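## Task

On the rack's front face there are twelve drive blanks arranged in three rows of four. Press each protruding blank fully home until it stops and clicks into place, but skip the blank in the middle row that is first from the right when facing the rack, and leave it untouched. The rack is free-standing. Tilting it beyond a slight amount fails the task, and it must finish in its starting position.

## Robot and tools

Robot: two arms, left_arm and right_arm, each with a two-finger gripper. Their bases are left_arm at (+0.001, +0.233, 0) m, yaw quat_wxyz (+1.000, 0, 0, +0.016), and right_arm at (-0.011, -0.304, 0) m, quat_wxyz (+1.000, 0, 0, -0.010). A camera stand sits behind them. Cameras: cam_high, cam_low, cam_left_wrist, cam_right_wrist, each 672x504.

Frames: the scene frame has its origin at table-top height, halfway between the nominal bases; +x points out over the table, +z up, and left_arm is on the +y side (this is unrelated to image left/right). Reported poses (end_effector_position in m, end_effector_quat_wxyz, Hand target) use the scene frame and may be off by a few cm. Offsets you command are along each arm's own Hand target axes. In the gripper's axes, the fingers point along +z and open and close along y; end_effector_position is the point between the pads, about 1 cm short of the tips.

Row layout (shared by execute_actions and move): one flat list of 14 numbers covering both arms, each in [-1, 1]: dx, dy, dz, rx, ry, rz, opening for left_arm, followed by the same seven for right_arm. dx..rz are offsets, not poses: they are measured from that arm's Hand target as it stood when the action or move began, in that target's own axes. 1.0 equals 0.6 m of travel or 180 degrees; rx, ry, rz form a single rotation vector. Opening is absolute: +1 is fully open (0.093 m) and -1 is closed. Sending six zeros re-commands the current Hand target. Because an offset always counts from the present Hand target, repeating it moves the arm further. A 0 opening is itself a command, so resend the current opening to keep a gripper unchanged.

execute_actions(actions, cameras): actions is a list of actions. Each action is a table of up to 15 rows, one per 1/30 s step; if it has fewer rows, the last row holds for the rest of the 15. Every row counts from the action's start pose, not from the row before it. cameras lists names, ["all"] or []. Images come back only when actions is empty or cameras requests them.

move(target, speed, blend, opening_speed, grip_force, blocking, cameras): drives each gripper in a straight line toward target. target is one 14-number row or a list of up to 15 rows, and every row is an offset from the same starting Hand targets. speed is in m/s, 0.002 to 2.9, default 0.25, and turning is capped at twice that value in rad/s; give one value or one per target. blend, in m, rounds the corners between listed targets; the default 0 stops at each one. opening_speed is the finger rate per second on the -1..+1 scale, at least 0.2. grip_force is 10 to 50 N per pad and stays in effect until changed. blocking=false returns after about 0.5 s while the motion continues. A move is capped at 10 s and uses about one action per 0.5 s. Moves do not avoid obstacles or the other arm. The result adds a move: line giving the outcome (done, off_target, moving, held, fault) and any limits (paced = the pose was clipped, held = steps were withheld). done means within 10 mm and 2 degrees. Neither done nor off_target tells you whether the gripper is touching anything.

wait(seconds 0 to 10) runs the scene while holding the last commands. stop() brakes a running move. zoom_image(camera, region [x0, y0, x1, y1] in pixels, at most 504 by 504) enlarges part of the latest image from that camera. finished_scene(scene 1 or 2) ends the scene and cannot be undone.

Results: per-arm pose, Hand target (the last commanded pose after clipping, and the base for the next offsets), Tool commands, grip_measured (+1 open, -1 closed; the pads meet near -0.94), Joint positions in rad (the last entry is the finger gap in m), joint torques (include the arm's own weight; offset and noisy), joint velocities, and motor temperatures. Joint ranges: waist -2.618..3.054, shoulder 0..3.142, elbow 0..3.142 (straight at 2.901), wrist pitch and yaw -1.571..1.571, wrist roll -2.094..2.094.

Behaviour: the controller limits each commanded orientation to within 40 degrees of the measured one. Friction and gear play can leave the gripper short, low, or tilted, especially at long reach, and tiny moves may fail or drift sideways. Check the pose after each motion and correct it by sending the remaining distance as an offset. An arm blocked by an object keeps pushing until you command its target back behind the gripper.

Pushing the blanks: approach slowly with the gripper closed, fingers facing the rack. Push each protruding blank straight in until it latches, then retreat at once by commanding the target back. Impact force rises with speed and with how far the target lies beyond the contact point. Watch the rack in the images: it is not fixed, so pushing too hard can slide or tip it. If it moves, the task fails. Leave the excluded blank alone.

Things to avoid: hitting or pressing the arms against each other (this can end the scene), slams, very hard pushes, heavy strain on the wrist camera cables, and objects falling off the table. Keep paths away from an arm's own base. Holding an arm stretched out or pushing against an unreachable pose heats its motors: at 75 °C you get MOTOR HOT, at 90 °C an over-temperature fault folds the arm, and at 100 °C the arm drops. Thinking time passes in the scene, so plan briefly.

Each tool is called after ">>>" by a JSON object that holds its "op" and its "data", one argument or row to a line.

## Session

>>> {"op": "execute_actions", "data": {
  "actions": []
}}

>>> {"op": "zoom_image", "data": {
  "camera": "cam_high",
  "region": [190, 50, 460, 150]
}}

Scene clock: 0.00 s.
left_arm: end_effector_position=(+0.3744, +0.2530, +0.0657) grip_measured=+1.000 end_effector_quat_wxyz=(+0.530, -0.036, +0.847, +0.016) | right_arm: end_effector_position=(+0.3776, -0.3094, +0.0944) grip_measured=+1.000 end_effector_quat_wxyz=(+0.580, +0.013, +0.814, -0.021)
Joint positions: left_arm=[0.007 1.532 0.341 0.736 -0.029 -0.027 0.093] | right_arm=[0.03 1.538 0.356 0.849 0.059 0 0.093]
Joint velocities: within noise
Joint torques (N m): no reading
Motor temperatures (°C): left_arm=[30 36 37 35 29 27 28] | right_arm=[29 36 37 39 28 26 29]
Heat: left arm: 37 °C; right arm: 39 °C.
Hand target: left_arm +0.3811, +0.2552, +0.0794; +0.548, -0.036, +0.835, +0.019 | right_arm +0.3794, -0.3070, +0.0982; +0.583, +0.011, +0.812, -0.017
Tool commands: left_gripper/opening=+1.0 right_gripper/opening=+1.0

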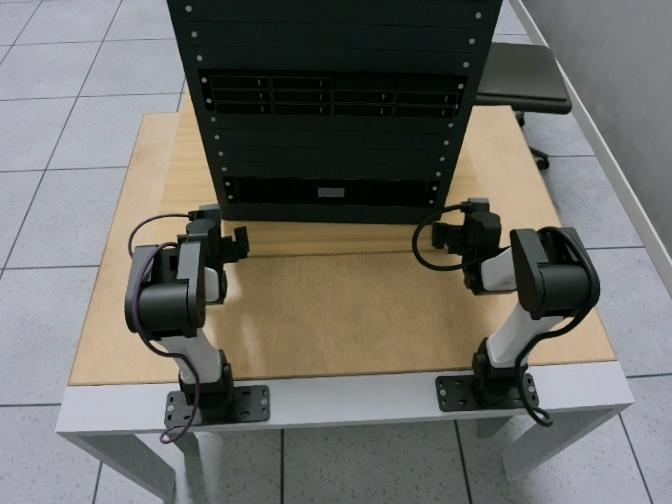

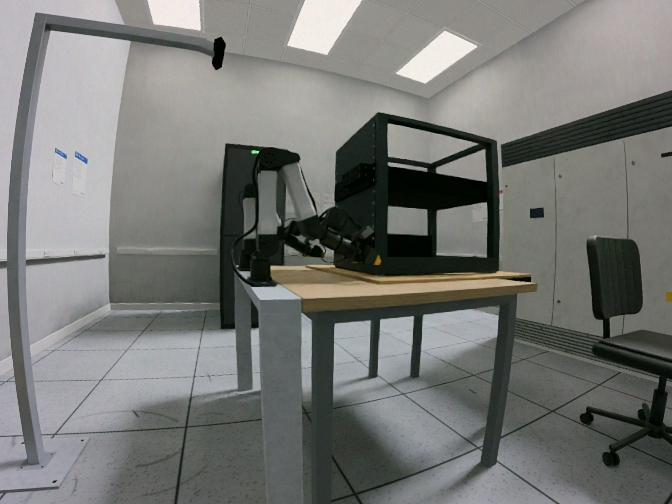

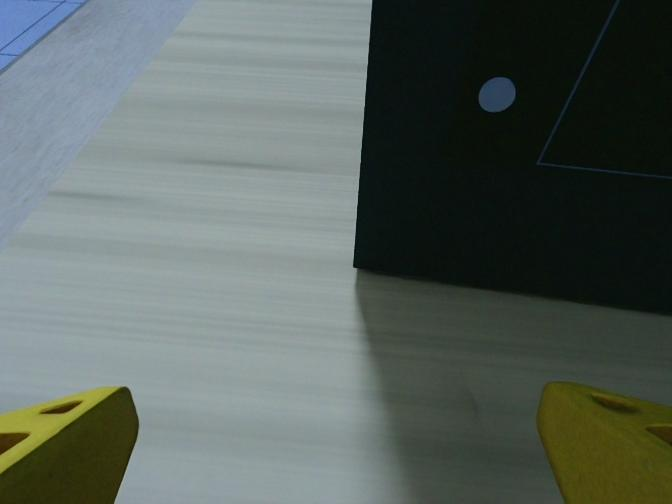

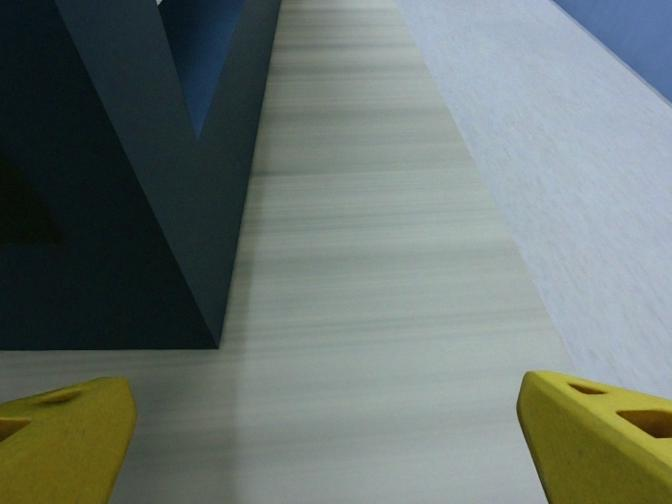

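Scaled by 1.867 from the camera's 672x504 image, which has a finer 960x720 frame.

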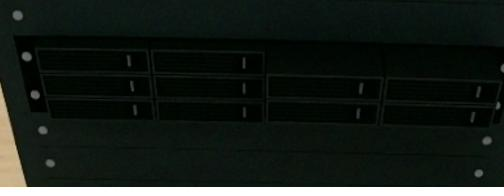

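>>> {"op": "move", "data": {
  "target": [-0.375,-0.19,-0.438,0.026,-0.23,0.004,-0.93,-0.395,0.31,-0.351,-0.012,-0.203,0.005,-0.93],
  "cameras": ["all"],
  "speed": 0.3
}}

>>> {"op": "zoom_image", "data": {
  "camera": "cam_right_wrist",
  "region": [0, 60, 504, 360]
}}

>>> {"op": "zoom_image", "data": {
  "camera": "cam_left_wrist",
  "region": [168, 60, 672, 360]
}}

>>> {"op": "zoom_image", "data": {
  "camera": "cam_low",
  "region": [320, 140, 390, 210]
}}

>>> {"op": "zoom_image", "data": {
  "camera": "cam_high",
  "region": [190, 60, 330, 130]
}}

>>> {"op": "zoom_image", "data": {
  "camera": "cam_high",
  "region": [330, 60, 470, 130]
}}

Scene clock: 5.77 s.
left_arm: end_effector_position=(+0.2420, +0.1258, +0.3700) grip_measured=-0.928 end_effector_quat_wxyz=(+0.794, +0.031, +0.608, +0.016) | right_arm: end_effector_position=(+0.2643, -0.1091, +0.3740) grip_measured=-0.927 end_effector_quat_wxyz=(+0.800, -0.021, +0.599, -0.008)
Joint positions: left_arm=[-0.948 0.65 0.505 0.546 -0.843 0.378 0.001] | right_arm=[1.052 1.153 0.659 0.995 0.947 -0.462 0.001]
Joint torques (N m): left_arm=[-0.53 0.4 9.05 2.08 0.1 0.02] | right_arm=[0.54 -2.03 10.66 2.01 -0.11 -0.11]
Heat: left arm: 38 °C; right arm: 41 °C.
Hand target: left_arm +0.2394, +0.1317, +0.3915; +0.809, +0.000, +0.588, +0.001 | right_arm +0.2630, -0.1121, +0.3873; +0.808, +0.001, +0.589, +0.000
Off the commanded pose: left_arm 0.022 m, 5 deg | right_arm 0.014 m, 3 deg.
move: off_target (left_arm, right_arm)

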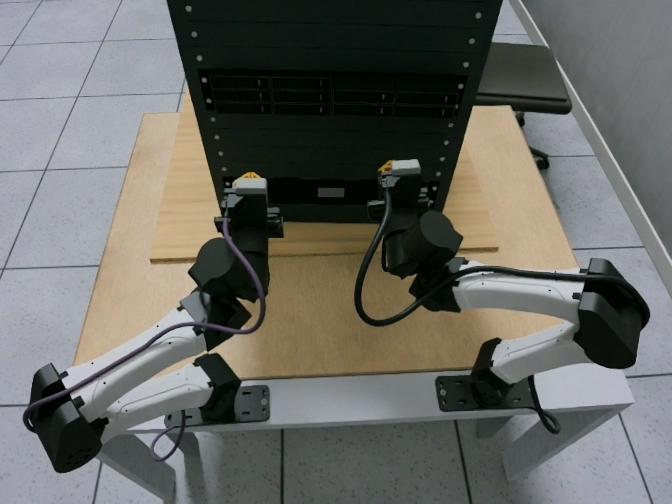

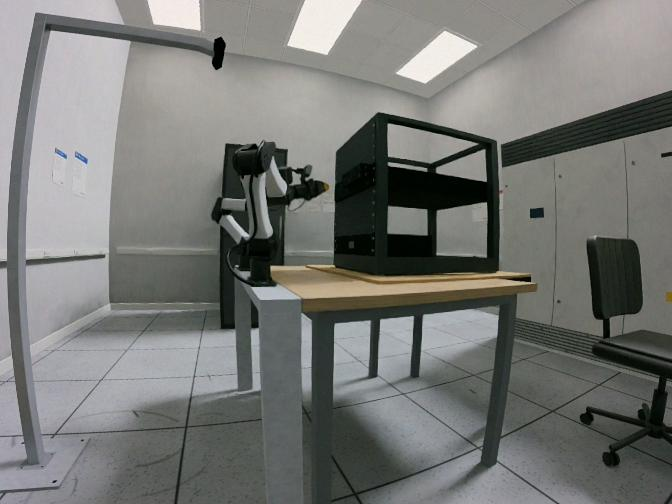

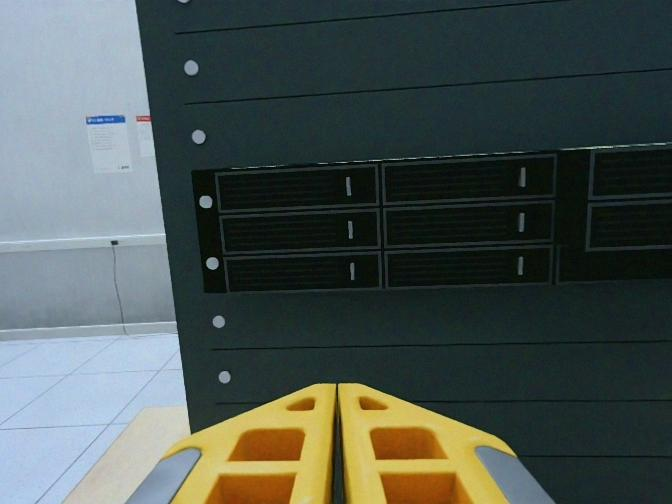

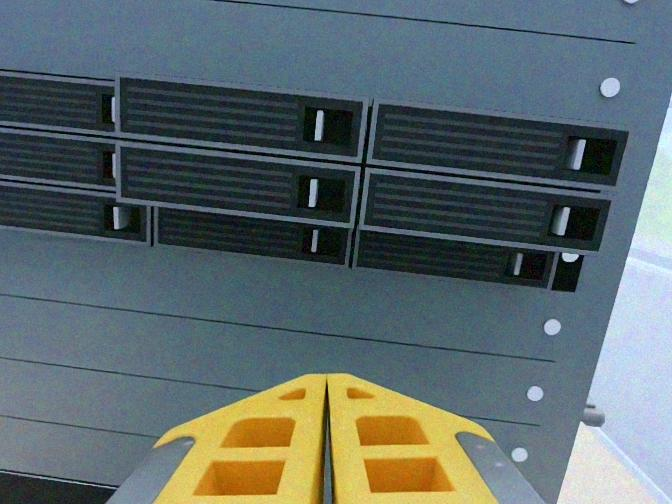

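Scaled by 1.000.

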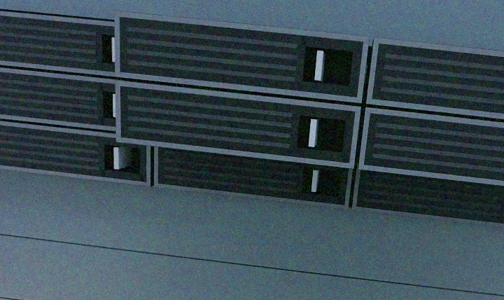

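Scaled by 1.000.

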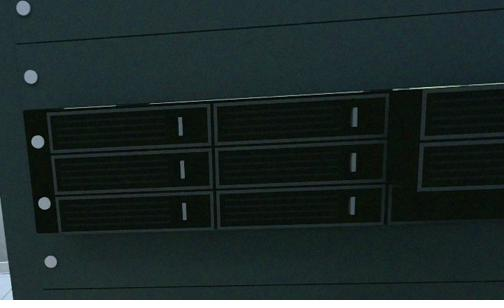

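Scaled by 7.200 from the camera's 672x504 image, which has a finer 960x720 frame.

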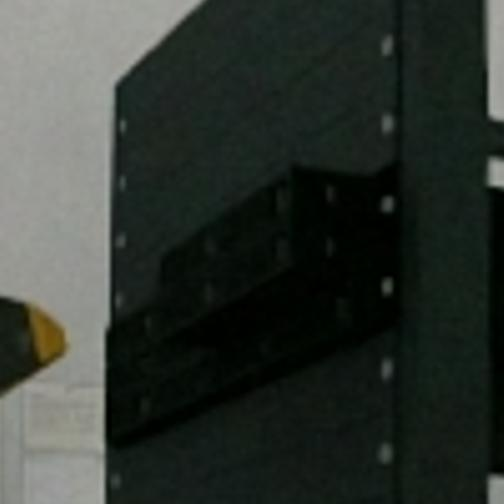

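Scaled by 3.600 from the camera's 672x504 image, which has a finer 960x720 frame.

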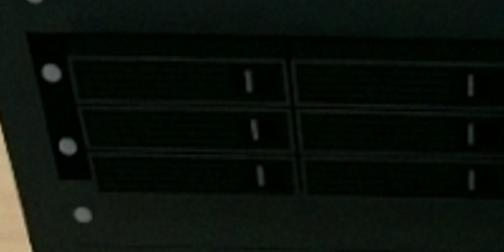

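Scaled by 3.600 from the camera's 672x504 image, which has a finer 960x720 frame.

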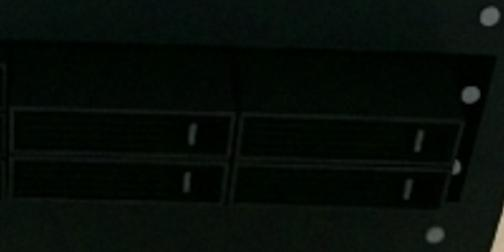

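>>> {"op": "move", "data": {
  "target": [0,0,0,0,0,0,-0.93,-0.1125,0.09,0.101,0,0.294,0,-0.93],
  "cameras": ["cam_low","cam_right_wrist"],
  "speed": 0.2
}}

>>> {"op": "zoom_image", "data": {
  "camera": "cam_low",
  "region": [330, 145, 380, 195]
}}

Scene clock: 14.27 s.
left_arm: end_effector_position=(+0.2420, +0.1258, +0.3700) grip_measured=-0.928 end_effector_quat_wxyz=(+0.794, +0.032, +0.607, +0.016) | right_arm: end_effector_position=(+0.3007, -0.0572, +0.4782) grip_measured=-0.927 end_effector_quat_wxyz=(+0.542, -0.019, +0.839, +0.041)
Joint positions: left_arm=[-0.948 0.65 0.505 0.546 -0.843 0.38 0.001] | right_arm=[0.989 1.94 2.843 -1.51 0.773 0.504 0.001]
Joint torques (N m): left_arm=[-0.55 0.47 9.05 2.08 0.1 0.01] | right_arm=[-0.83 -5.71 6.27 1.37 0.1 0.3]
Motor temperatures (°C): left_arm=[29 36 41 41 29 27 28] | right_arm=[29 36 39 42 28 26 29]
Heat: left arm: 41 °C; right arm: 42 °C.
Hand target: left_arm +0.2394, +0.1317, +0.3915; +0.809, +0.000, +0.588, +0.001 | right_arm +0.3000, -0.0583, +0.4702; +0.461, +0.001, +0.887, +0.000
Off the commanded pose: left_arm 0.022 m, 5 deg | right_arm 0.008 m, 12 deg.
joint sent to its limit (right arm) — joint 4 (wrist pitch), lower limit. The joint targets are off in position and orientation.
move: off_target (left_arm, right_arm)
Images, in order (width x height): cam_low 672x504, cam_right_wrist 672x504.

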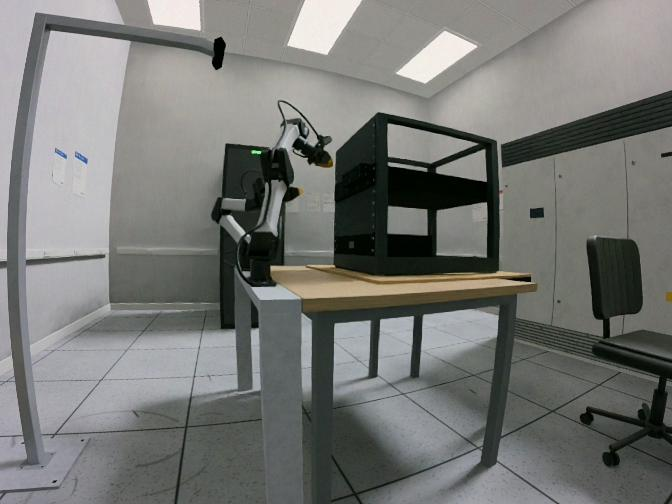

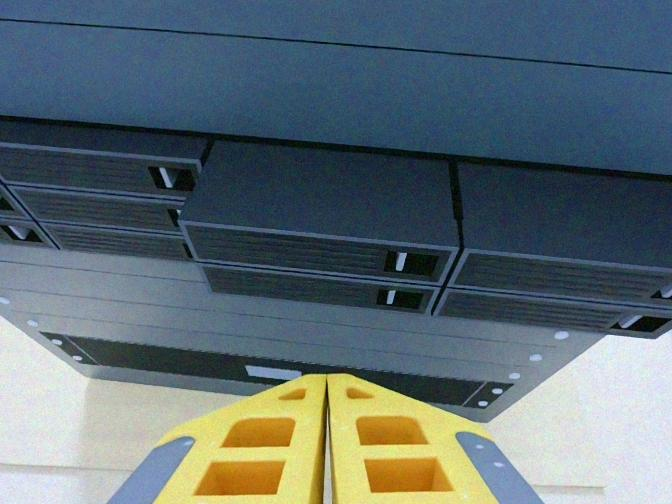

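Scaled by 10.080 from the camera's 672x504 image, which has a finer 960x720 frame.

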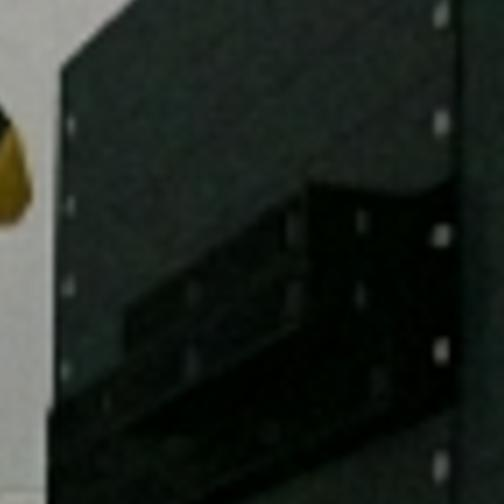

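>>> {"op": "move", "data": {
  "target": [0,0,0,0,0,0,-0.93,-0.027,0.0,0.062,0,-0.056,0,-0.93],
  "cameras": ["cam_low","cam_right_wrist"],
  "speed": 0.1
}}

>>> {"op": "zoom_image", "data": {
  "camera": "cam_low",
  "region": [330, 145, 380, 195]
}}

Scene clock: 16.83 s.
left_arm: end_effector_position=(+0.2420, +0.1258, +0.3700) grip_measured=-0.928 end_effector_quat_wxyz=(+0.794, +0.032, +0.607, +0.016) | right_arm: end_effector_position=(+0.3360, -0.0594, +0.4536) grip_measured=-0.927 end_effector_quat_wxyz=(+0.529, -0.009, +0.849, -0.004)
Joint positions: left_arm=[-0.948 0.65 0.505 0.546 -0.843 0.38 0.001] | right_arm=[0.913 2.014 2.843 -1.492 0.773 0.481 0.001]
Joint torques (N m): left_arm=[-0.54 0.49 9.03 2.07 0.1 0.02] | right_arm=[-0.69 -7.5 6.89 2.09 0.29 -0.12]
Heat: left arm: 42 °C; right arm: 42 °C.
Hand target: left_arm +0.2394, +0.1317, +0.3915; +0.809, +0.000, +0.588, +0.001 | right_arm +0.3398, -0.0583, +0.4621; +0.538, +0.001, +0.843, +0.000
Off the commanded pose: left_arm 0.022 m, 5 deg | right_arm 0.009 m, 2 deg.
elbow stopped short (right arm): the move would have taken joint 3 (elbow) straighter than the controller allows.
move: off_target (left_arm)
Images, in order (width x height): cam_low 672x504, cam_right_wrist 672x504.

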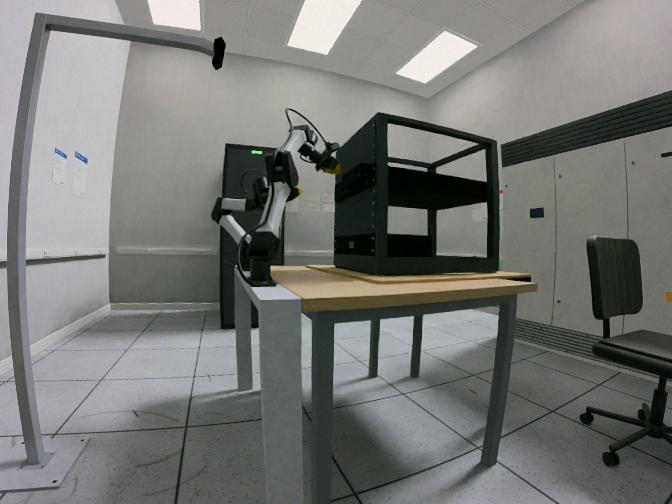

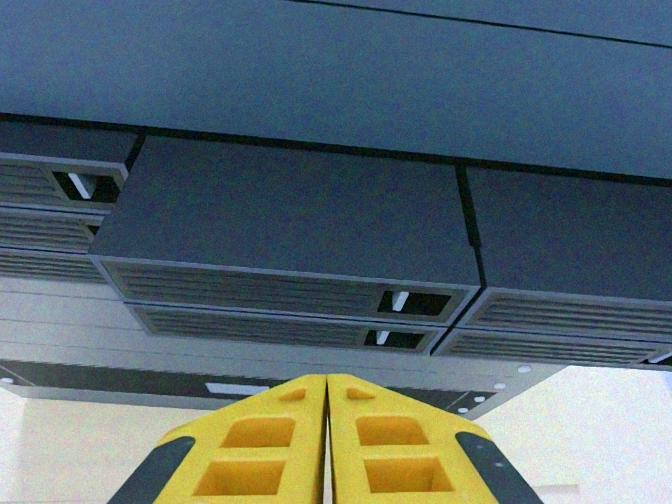

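Scaled by 10.080 from the camera's 672x504 image, which has a finer 960x720 frame.

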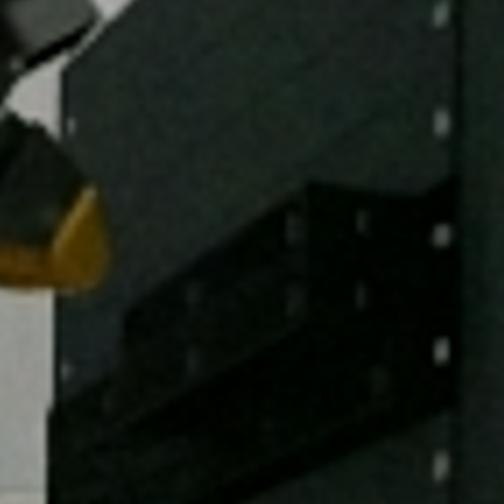

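>>> {"op": "move", "data": {
  "target": [
    [0,0,0,0,0,0,-0.93,0.015,0.0,0.007,0,-0.039,0,-0.93],
    [0,0,0,0,0,0,-0.93,-0.006,0.0,0.052,0,-0.039,0,-0.93]
  ],
  "cameras": ["cam_low","cam_right_wrist","cam_left_wrist"],
  "speed": 0.06
}}

>>> {"op": "zoom_image", "data": {
  "camera": "cam_low",
  "region": [330, 145, 380, 195]
}}

Scene clock: 21.67 s.
left_arm: end_effector_position=(+0.2420, +0.1258, +0.3700) grip_measured=-0.928 end_effector_quat_wxyz=(+0.794, +0.032, +0.607, +0.016) | right_arm: end_effector_position=(+0.3650, -0.0642, +0.4427) grip_measured=-0.927 end_effector_quat_wxyz=(+0.577, -0.003, +0.817, -0.014)
Joint positions: left_arm=[-0.948 0.65 0.505 0.546 -0.843 0.38 0.001] | right_arm=[0.86 1.748 2.2 -0.95 0.796 0.343 0.001]
Joint torques (N m): left_arm=[-0.57 0.49 9.05 2.07 0.1 0.01] | right_arm=[-0.64 -6.22 9.92 2.26 0.05 -0.1]
Heat: left arm: 43 °C; right arm: 43 °C.
Hand target: left_arm +0.2394, +0.1317, +0.3915; +0.809, +0.000, +0.588, +0.001 | right_arm +0.3696, -0.0583, +0.4522; +0.588, +0.001, +0.809, +0.000
Off the commanded pose: left_arm 0.022 m, 5 deg | right_arm 0.012 m, 2 deg.
move: off_target (left_arm, right_arm)
Images, in order (width x height): cam_low 672x504, cam_left_wrist 672x504, cam_right_wrist 672x504.

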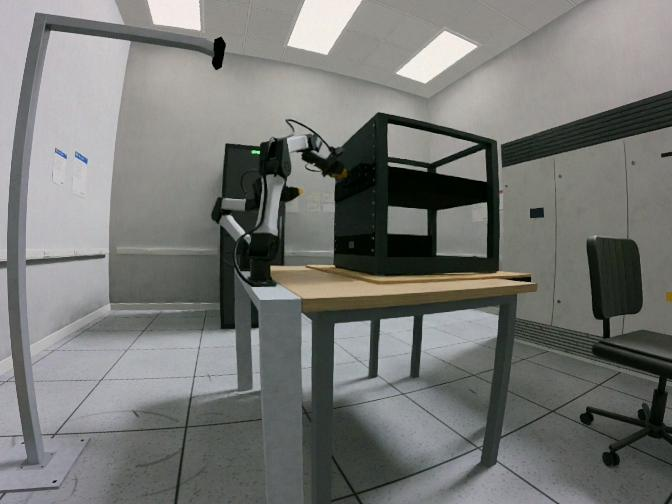

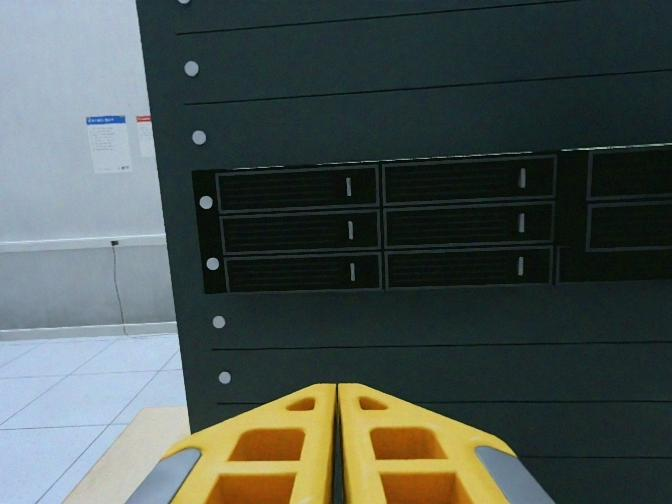

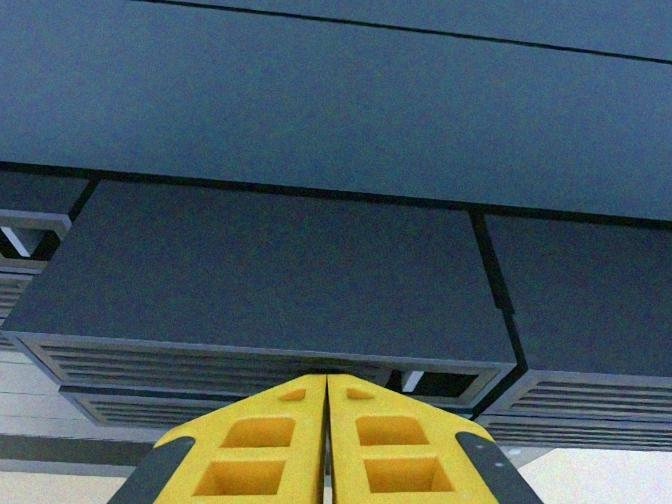

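Scaled by 10.080 from the camera's 672x504 image, which has a finer 960x720 frame.

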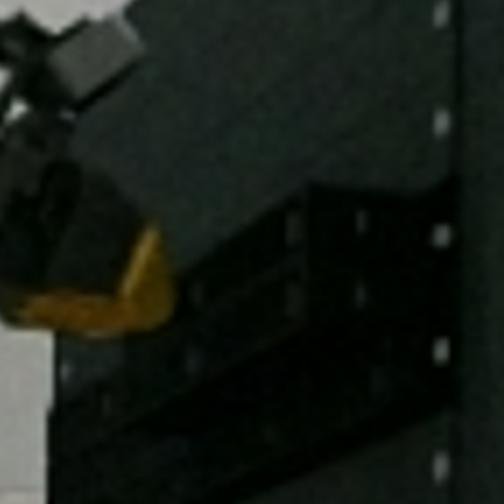

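>>> {"op": "move", "data": {
  "target": [
    [0,0,0,0,0,0,-0.93,0,0.03,0.0,0,0,0,-0.93],
    [0,0,0,0,0,0,-0.93,-0.028,0.03,0.087,0,0,0,-0.93]
  ],
  "cameras": ["cam_low","cam_right_wrist"],
  "speed": 0.05
}}

>>> {"op": "zoom_image", "data": {
  "camera": "cam_low",
  "region": [330, 145, 380, 195]
}}

Scene clock: 25.50 s.
left_arm: end_effector_position=(+0.2420, +0.1258, +0.3700) grip_measured=-0.928 end_effector_quat_wxyz=(+0.794, +0.032, +0.607, +0.016) | right_arm: end_effector_position=(+0.4014, -0.0409, +0.4511) grip_measured=-0.927 end_effector_quat_wxyz=(+0.577, -0.015, +0.817, -0.003)
Joint positions: left_arm=[-0.948 0.65 0.505 0.546 -0.843 0.38 0.001] | right_arm=[0.818 1.991 2.581 -1.056 0.73 0.3 0.001]
Joint torques (N m): left_arm=[-0.57 0.46 9.06 2.07 0.1 0.02] | right_arm=[-3.26 -5.56 8.65 2.64 0 -0.13]
Heat: left arm: 44 °C; right arm: 43 °C.
Hand target: left_arm +0.2394, +0.1317, +0.3915; +0.809, +0.000, +0.588, +0.001 | right_arm +0.4245, -0.0404, +0.4521; +0.588, +0.001, +0.809, +0.000
Off the commanded pose: left_arm 0.022 m, 5 deg | right_arm 0.023 m, 2 deg.
move: off_target (left_arm, right_arm)
Images, in order (width x height): cam_low 672x504, cam_right_wrist 672x504.

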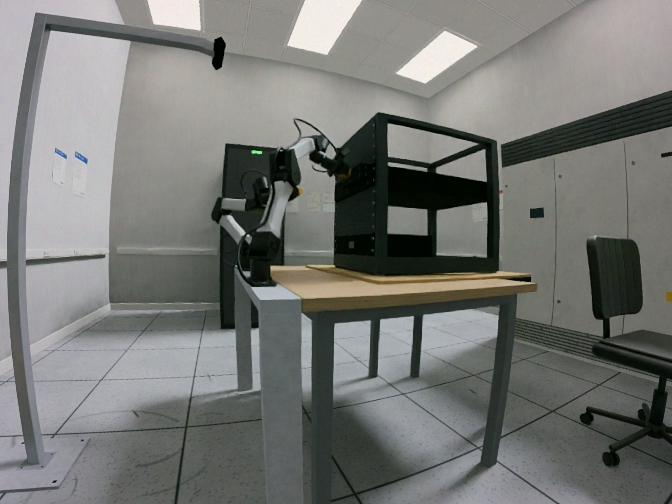

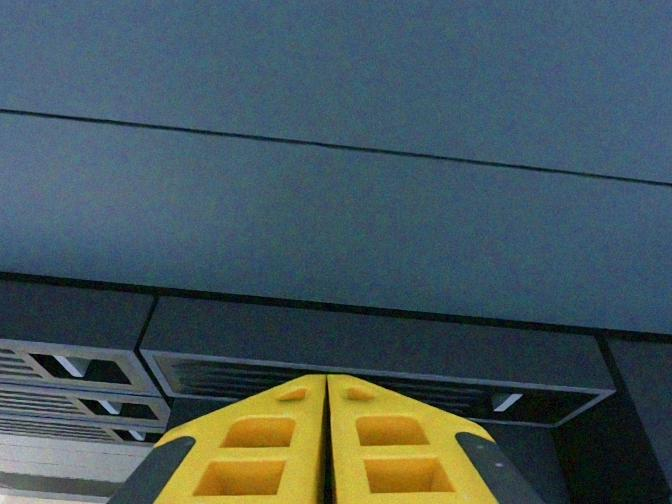

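Scaled by 10.080 from the camera's 672x504 image, which has a finer 960x720 frame.

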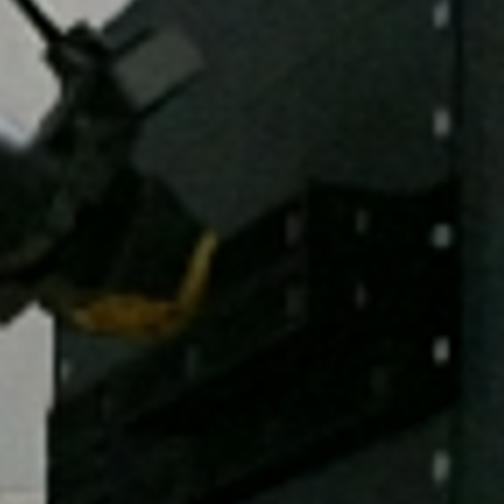

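>>> {"op": "move", "data": {
  "target": [0,0,0,0,0,0,-0.93,-0.003,-0.01,0.037,0,0,0,-0.93],
  "cameras": ["cam_low","cam_right_wrist"],
  "speed": 0.05
}}

>>> {"op": "zoom_image", "data": {
  "camera": "cam_right_wrist",
  "region": [0, 200, 504, 504]
}}

Scene clock: 27.37 s.
left_arm: end_effector_position=(+0.2420, +0.1258, +0.3700) grip_measured=-0.928 end_effector_quat_wxyz=(+0.794, +0.032, +0.607, +0.016) | right_arm: end_effector_position=(+0.4028, -0.0409, +0.4510) grip_measured=-0.927 end_effector_quat_wxyz=(+0.571, -0.027, +0.821, +0.008)
Joint positions: left_arm=[-0.948 0.65 0.505 0.546 -0.843 0.38 0.001] | right_arm=[0.803 1.991 2.593 -1.067 0.681 0.286 0.001]
Joint torques (N m): left_arm=[-0.55 0.49 9.06 2.08 0.1 0.02] | right_arm=[-6.54 -4.07 6.13 3.14 0.06 -0.16]
Heat: left arm: 44 °C; right arm: 44 °C.
Hand target: left_arm +0.2394, +0.1317, +0.3915; +0.809, +0.000, +0.588, +0.001 | right_arm +0.4461, -0.0464, +0.4470; +0.588, +0.001, +0.809, +0.000
Off the commanded pose: left_arm 0.022 m, 5 deg | right_arm 0.044 m, 4 deg.
move: off_target (left_arm, right_arm)
Images, in order (width x height): cam_low 672x504, cam_right_wrist 672x504.

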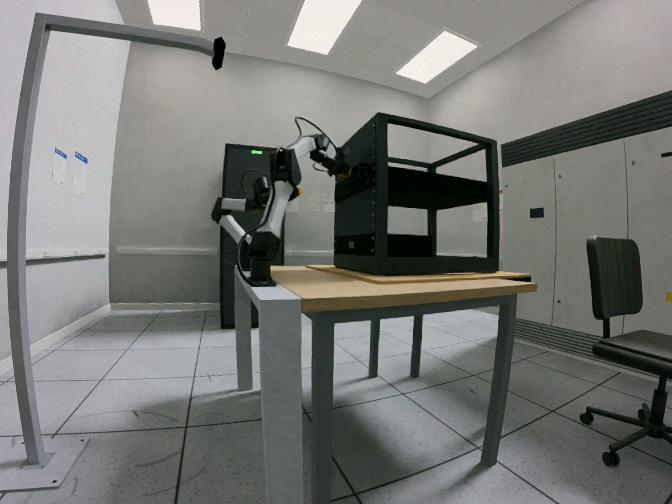

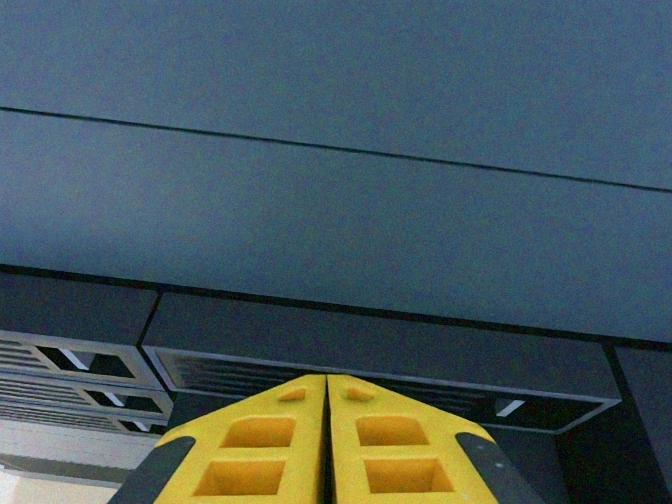

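Scaled by 1.000.

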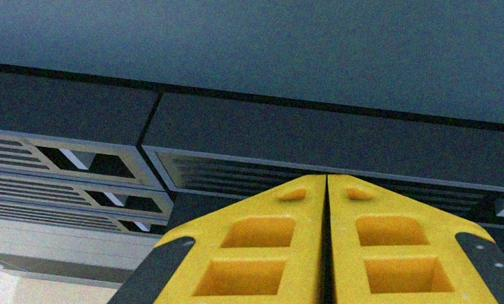

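>>> {"op": "move", "data": {
  "target": [
    [0,0,0,0,0,0,-0.93,0.054,-0.006,-0.166,0,0,0,-0.93],
    [0,0,0,0,0,0,-0.93,0.087,-0.006,-0.156,0,0,0,-0.93]
  ],
  "cameras": ["cam_low","cam_right_wrist"],
  "speed": 0.12
}}

>>> {"op": "zoom_image", "data": {
  "camera": "cam_low",
  "region": [330, 145, 380, 195]
}}

Scene clock: 30.93 s.
left_arm: end_effector_position=(+0.2420, +0.1258, +0.3700) grip_measured=-0.928 end_effector_quat_wxyz=(+0.794, +0.032, +0.607, +0.016) | right_arm: end_effector_position=(+0.3465, -0.0459, +0.4127) grip_measured=-0.927 end_effector_quat_wxyz=(+0.572, -0.020, +0.820, -0.018)
Joint positions: left_arm=[-0.948 0.65 0.505 0.546 -0.843 0.38 0.001] | right_arm=[0.933 1.682 1.999 -0.863 0.844 0.371 0.001]
Joint torques (N m): left_arm=[-0.55 0.49 9.06 2.07 0.1 0.01] | right_arm=[0.5 -10.71 6.15 2.21 0.32 0.25]
Heat: left arm: 45 °C; right arm: 45 °C.
Hand target: left_arm +0.2394, +0.1317, +0.3915; +0.809, +0.000, +0.588, +0.001 | right_arm +0.3410, -0.0499, +0.4262; +0.588, +0.001, +0.809, +0.000
Off the commanded pose: left_arm 0.022 m, 5 deg | right_arm 0.015 m, 4 deg.
move: off_target (left_arm, right_arm)
Images, in order (width x height): cam_low 672x504, cam_right_wrist 672x504.

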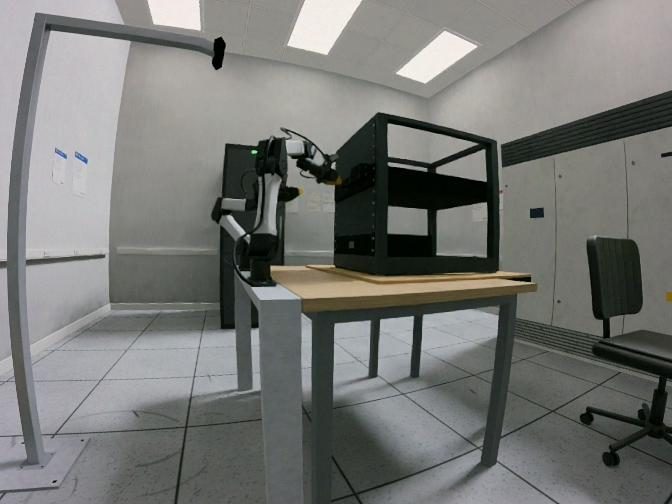

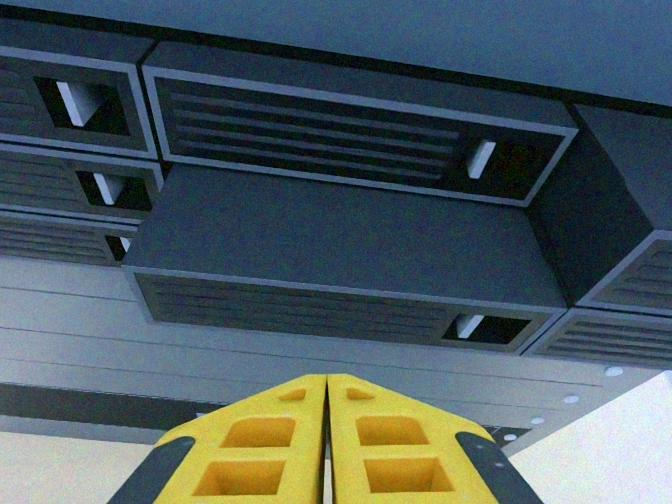

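Scaled by 10.080 from the camera's 672x504 image, which has a finer 960x720 frame.

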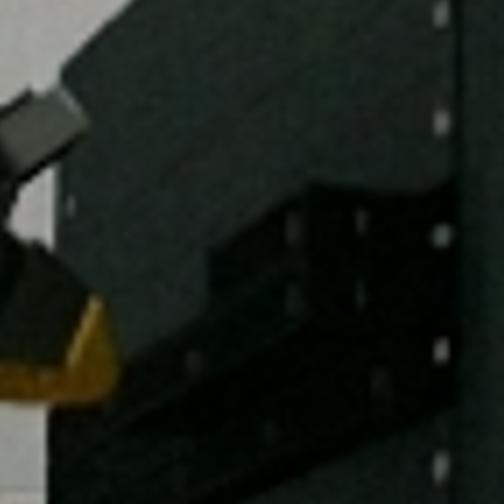

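>>> {"op": "move", "data": {
  "target": [0,0,0,0,0,0,-0.93,-0.028,-0.005,0.07,0,-0.01,0,-0.93],
  "cameras": ["cam_low","cam_right_wrist"],
  "speed": 0.06
}}

>>> {"op": "zoom_image", "data": {
  "camera": "cam_low",
  "region": [330, 145, 380, 195]
}}

Scene clock: 33.57 s.
left_arm: end_effector_position=(+0.2420, +0.1258, +0.3700) grip_measured=-0.928 end_effector_quat_wxyz=(+0.794, +0.032, +0.607, +0.016) | right_arm: end_effector_position=(+0.3809, -0.0580, +0.4196) grip_measured=-0.927 end_effector_quat_wxyz=(+0.589, -0.004, +0.808, -0.014)
Joint positions: left_arm=[-0.948 0.65 0.505 0.546 -0.843 0.38 0.001] | right_arm=[0.84 1.707 1.999 -0.74 0.787 0.3 0.001]
Joint torques (N m): left_arm=[-0.54 0.49 9.05 2.08 0.1 0.02] | right_arm=[-0.79 -6.64 10.15 2.34 0.03 -0.11]
Motor temperatures (°C): left_arm=[29 35 46 44 29 27 28] | right_arm=[29 38 40 45 28 26 29]
Heat: left arm: 46 °C; right arm: 45 °C.
Hand target: left_arm +0.2394, +0.1317, +0.3915; +0.809, +0.000, +0.588, +0.001 | right_arm +0.3861, -0.0529, +0.4292; +0.601, +0.001, +0.799, +0.000
Off the commanded pose: left_arm 0.022 m, 5 deg | right_arm 0.012 m, 2 deg.
move: off_target (left_arm, right_arm)
Images, in order (width x height): cam_low 672x504, cam_right_wrist 672x504.

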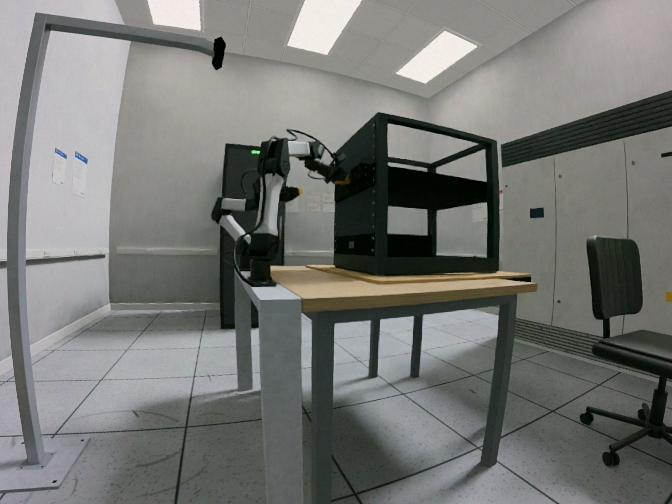

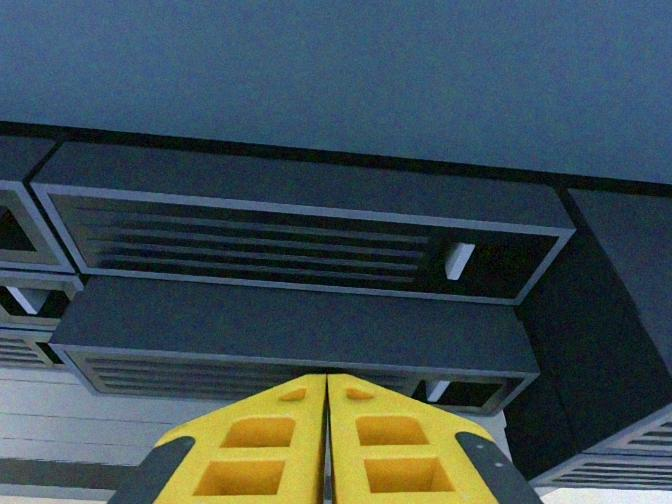

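Scaled by 10.080 from the camera's 672x504 image, which has a finer 960x720 frame.

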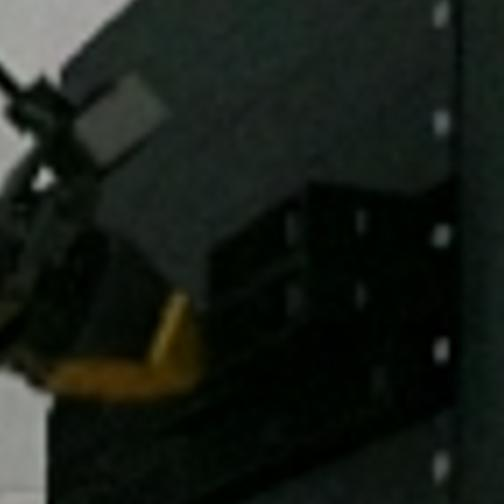

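>>> {"op": "move", "data": {
  "target": [0,0,0,0,0,0,-0.93,-0.016,0.013,0.091,0,0,0,-0.93],
  "cameras": ["cam_low","cam_right_wrist"],
  "speed": 0.06
}}

>>> {"op": "zoom_image", "data": {
  "camera": "cam_low",
  "region": [330, 145, 380, 195]
}}

Scene clock: 36.33 s.
left_arm: end_effector_position=(+0.2420, +0.1258, +0.3700) grip_measured=-0.928 end_effector_quat_wxyz=(+0.794, +0.032, +0.607, +0.016) | right_arm: end_effector_position=(+0.4017, -0.0538, +0.4190) grip_measured=-0.927 end_effector_quat_wxyz=(+0.578, -0.019, +0.816, -0.022)
Joint positions: left_arm=[-0.948 0.65 0.505 0.546 -0.843 0.38 0.001] | right_arm=[0.801 1.802 2.139 -0.803 0.741 0.265 0.001]
Joint torques (N m): left_arm=[-0.55 0.49 9.05 2.08 0.1 0.02] | right_arm=[-4.9 -2.48 10.19 3.34 -0.23 -0.14]
Heat: left arm: 46 °C; right arm: 46 °C.
Hand target: left_arm +0.2394, +0.1317, +0.3915; +0.809, +0.000, +0.588, +0.001 | right_arm +0.4412, -0.0452, +0.4233; +0.601, +0.001, +0.799, +0.000
Off the commanded pose: left_arm 0.022 m, 5 deg | right_arm 0.041 m, 5 deg.
move: off_target (left_arm, right_arm)
Images, in order (width x height): cam_low 672x504, cam_right_wrist 672x504.

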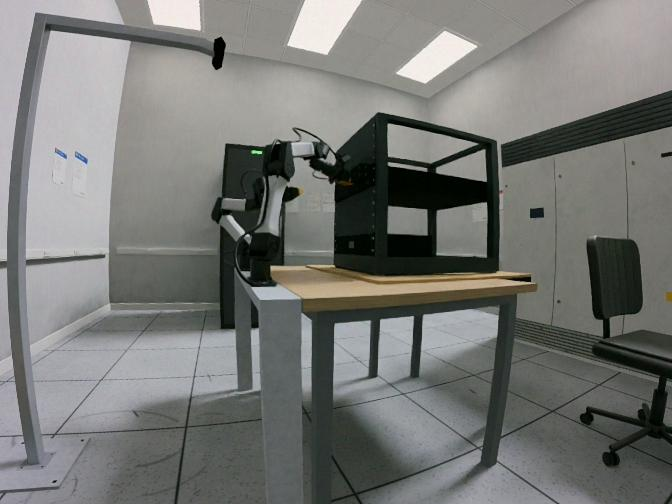

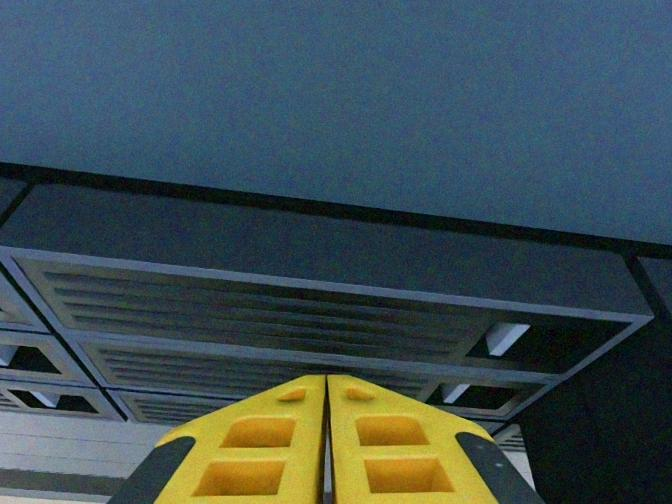

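Scaled by 10.080 from the camera's 672x504 image, which has a finer 960x720 frame.

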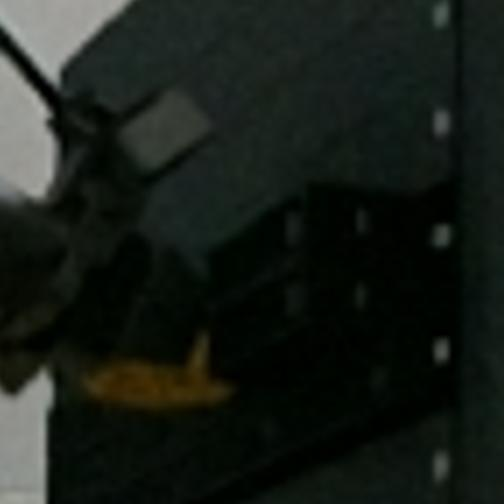

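>>> {"op": "move", "data": {
  "target": [
    [0,0,0,0,0,0,-0.93,0.05,0,-0.176,0,0,0,-0.93],
    [0,0,0,0,0,0,-0.93,-0.014,-0.188,-0.195,0,0.033,0,-0.93]
  ],
  "cameras": ["cam_low","cam_right_wrist","cam_left_wrist"],
  "speed": 0.12
}}

>>> {"op": "zoom_image", "data": {
  "camera": "cam_low",
  "region": [330, 145, 380, 195]
}}

Scene clock: 41.23 s.
left_arm: end_effector_position=(+0.2420, +0.1258, +0.3700) grip_measured=-0.928 end_effector_quat_wxyz=(+0.794, +0.032, +0.607, +0.016) | right_arm: end_effector_position=(+0.3399, -0.1515, +0.4561) grip_measured=-0.927 end_effector_quat_wxyz=(+0.560, +0.007, +0.828, +0.000)
Joint positions: left_arm=[-0.948 0.65 0.505 0.546 -0.843 0.38 0.001] | right_arm=[0.686 1.5 2.031 -1.007 0.618 0.299 0.001]
Joint torques (N m): left_arm=[-0.54 0.49 9.03 2.08 0.1 0.02] | right_arm=[-0.77 -6.19 9.7 1.58 0.02 -0.11]
Heat: left arm: 47 °C; right arm: 46 °C.
Hand target: left_arm +0.2394, +0.1317, +0.3915; +0.809, +0.000, +0.588, +0.001 | right_arm +0.3311, -0.1579, +0.4638; +0.559, +0.001, +0.829, +0.000
Off the commanded pose: left_arm 0.022 m, 5 deg | right_arm 0.013 m, 1 deg.
move: off_target (left_arm, right_arm)
Images, in order (width x height): cam_low 672x504, cam_left_wrist 672x504, cam_right_wrist 672x504.

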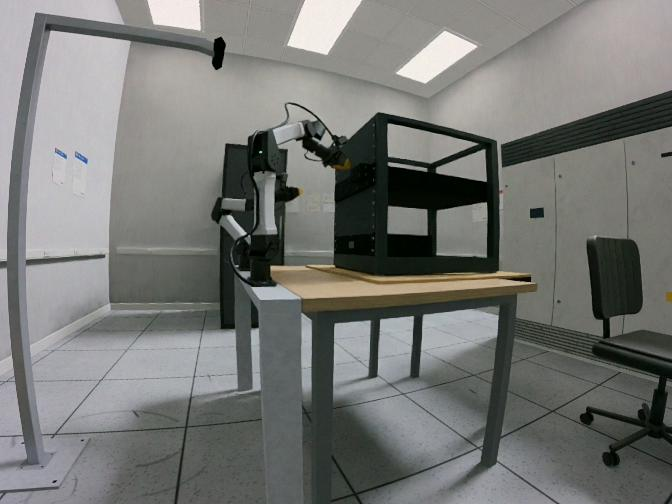

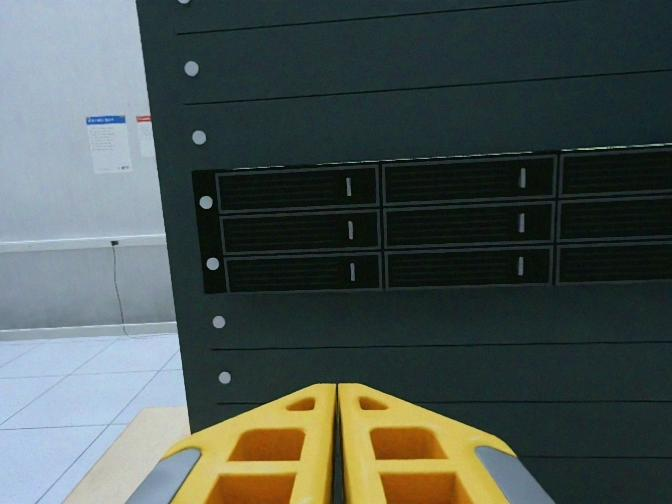

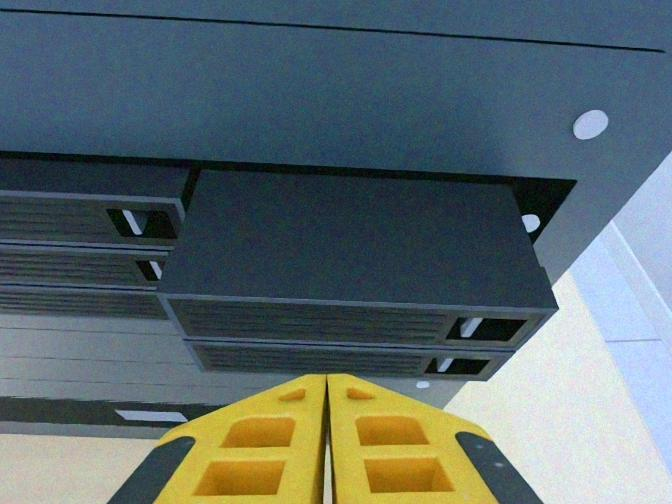

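Scaled by 10.080 from the camera's 672x504 image, which has a finer 960x720 frame.

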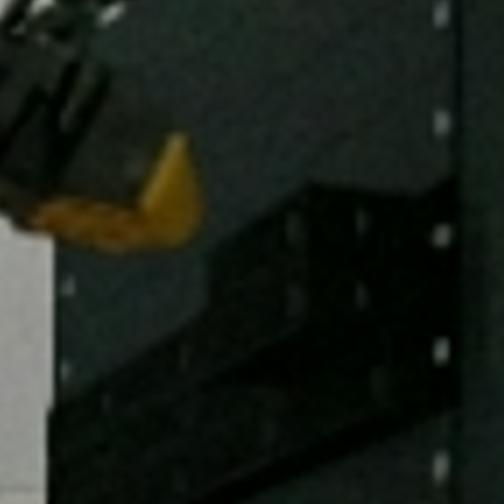

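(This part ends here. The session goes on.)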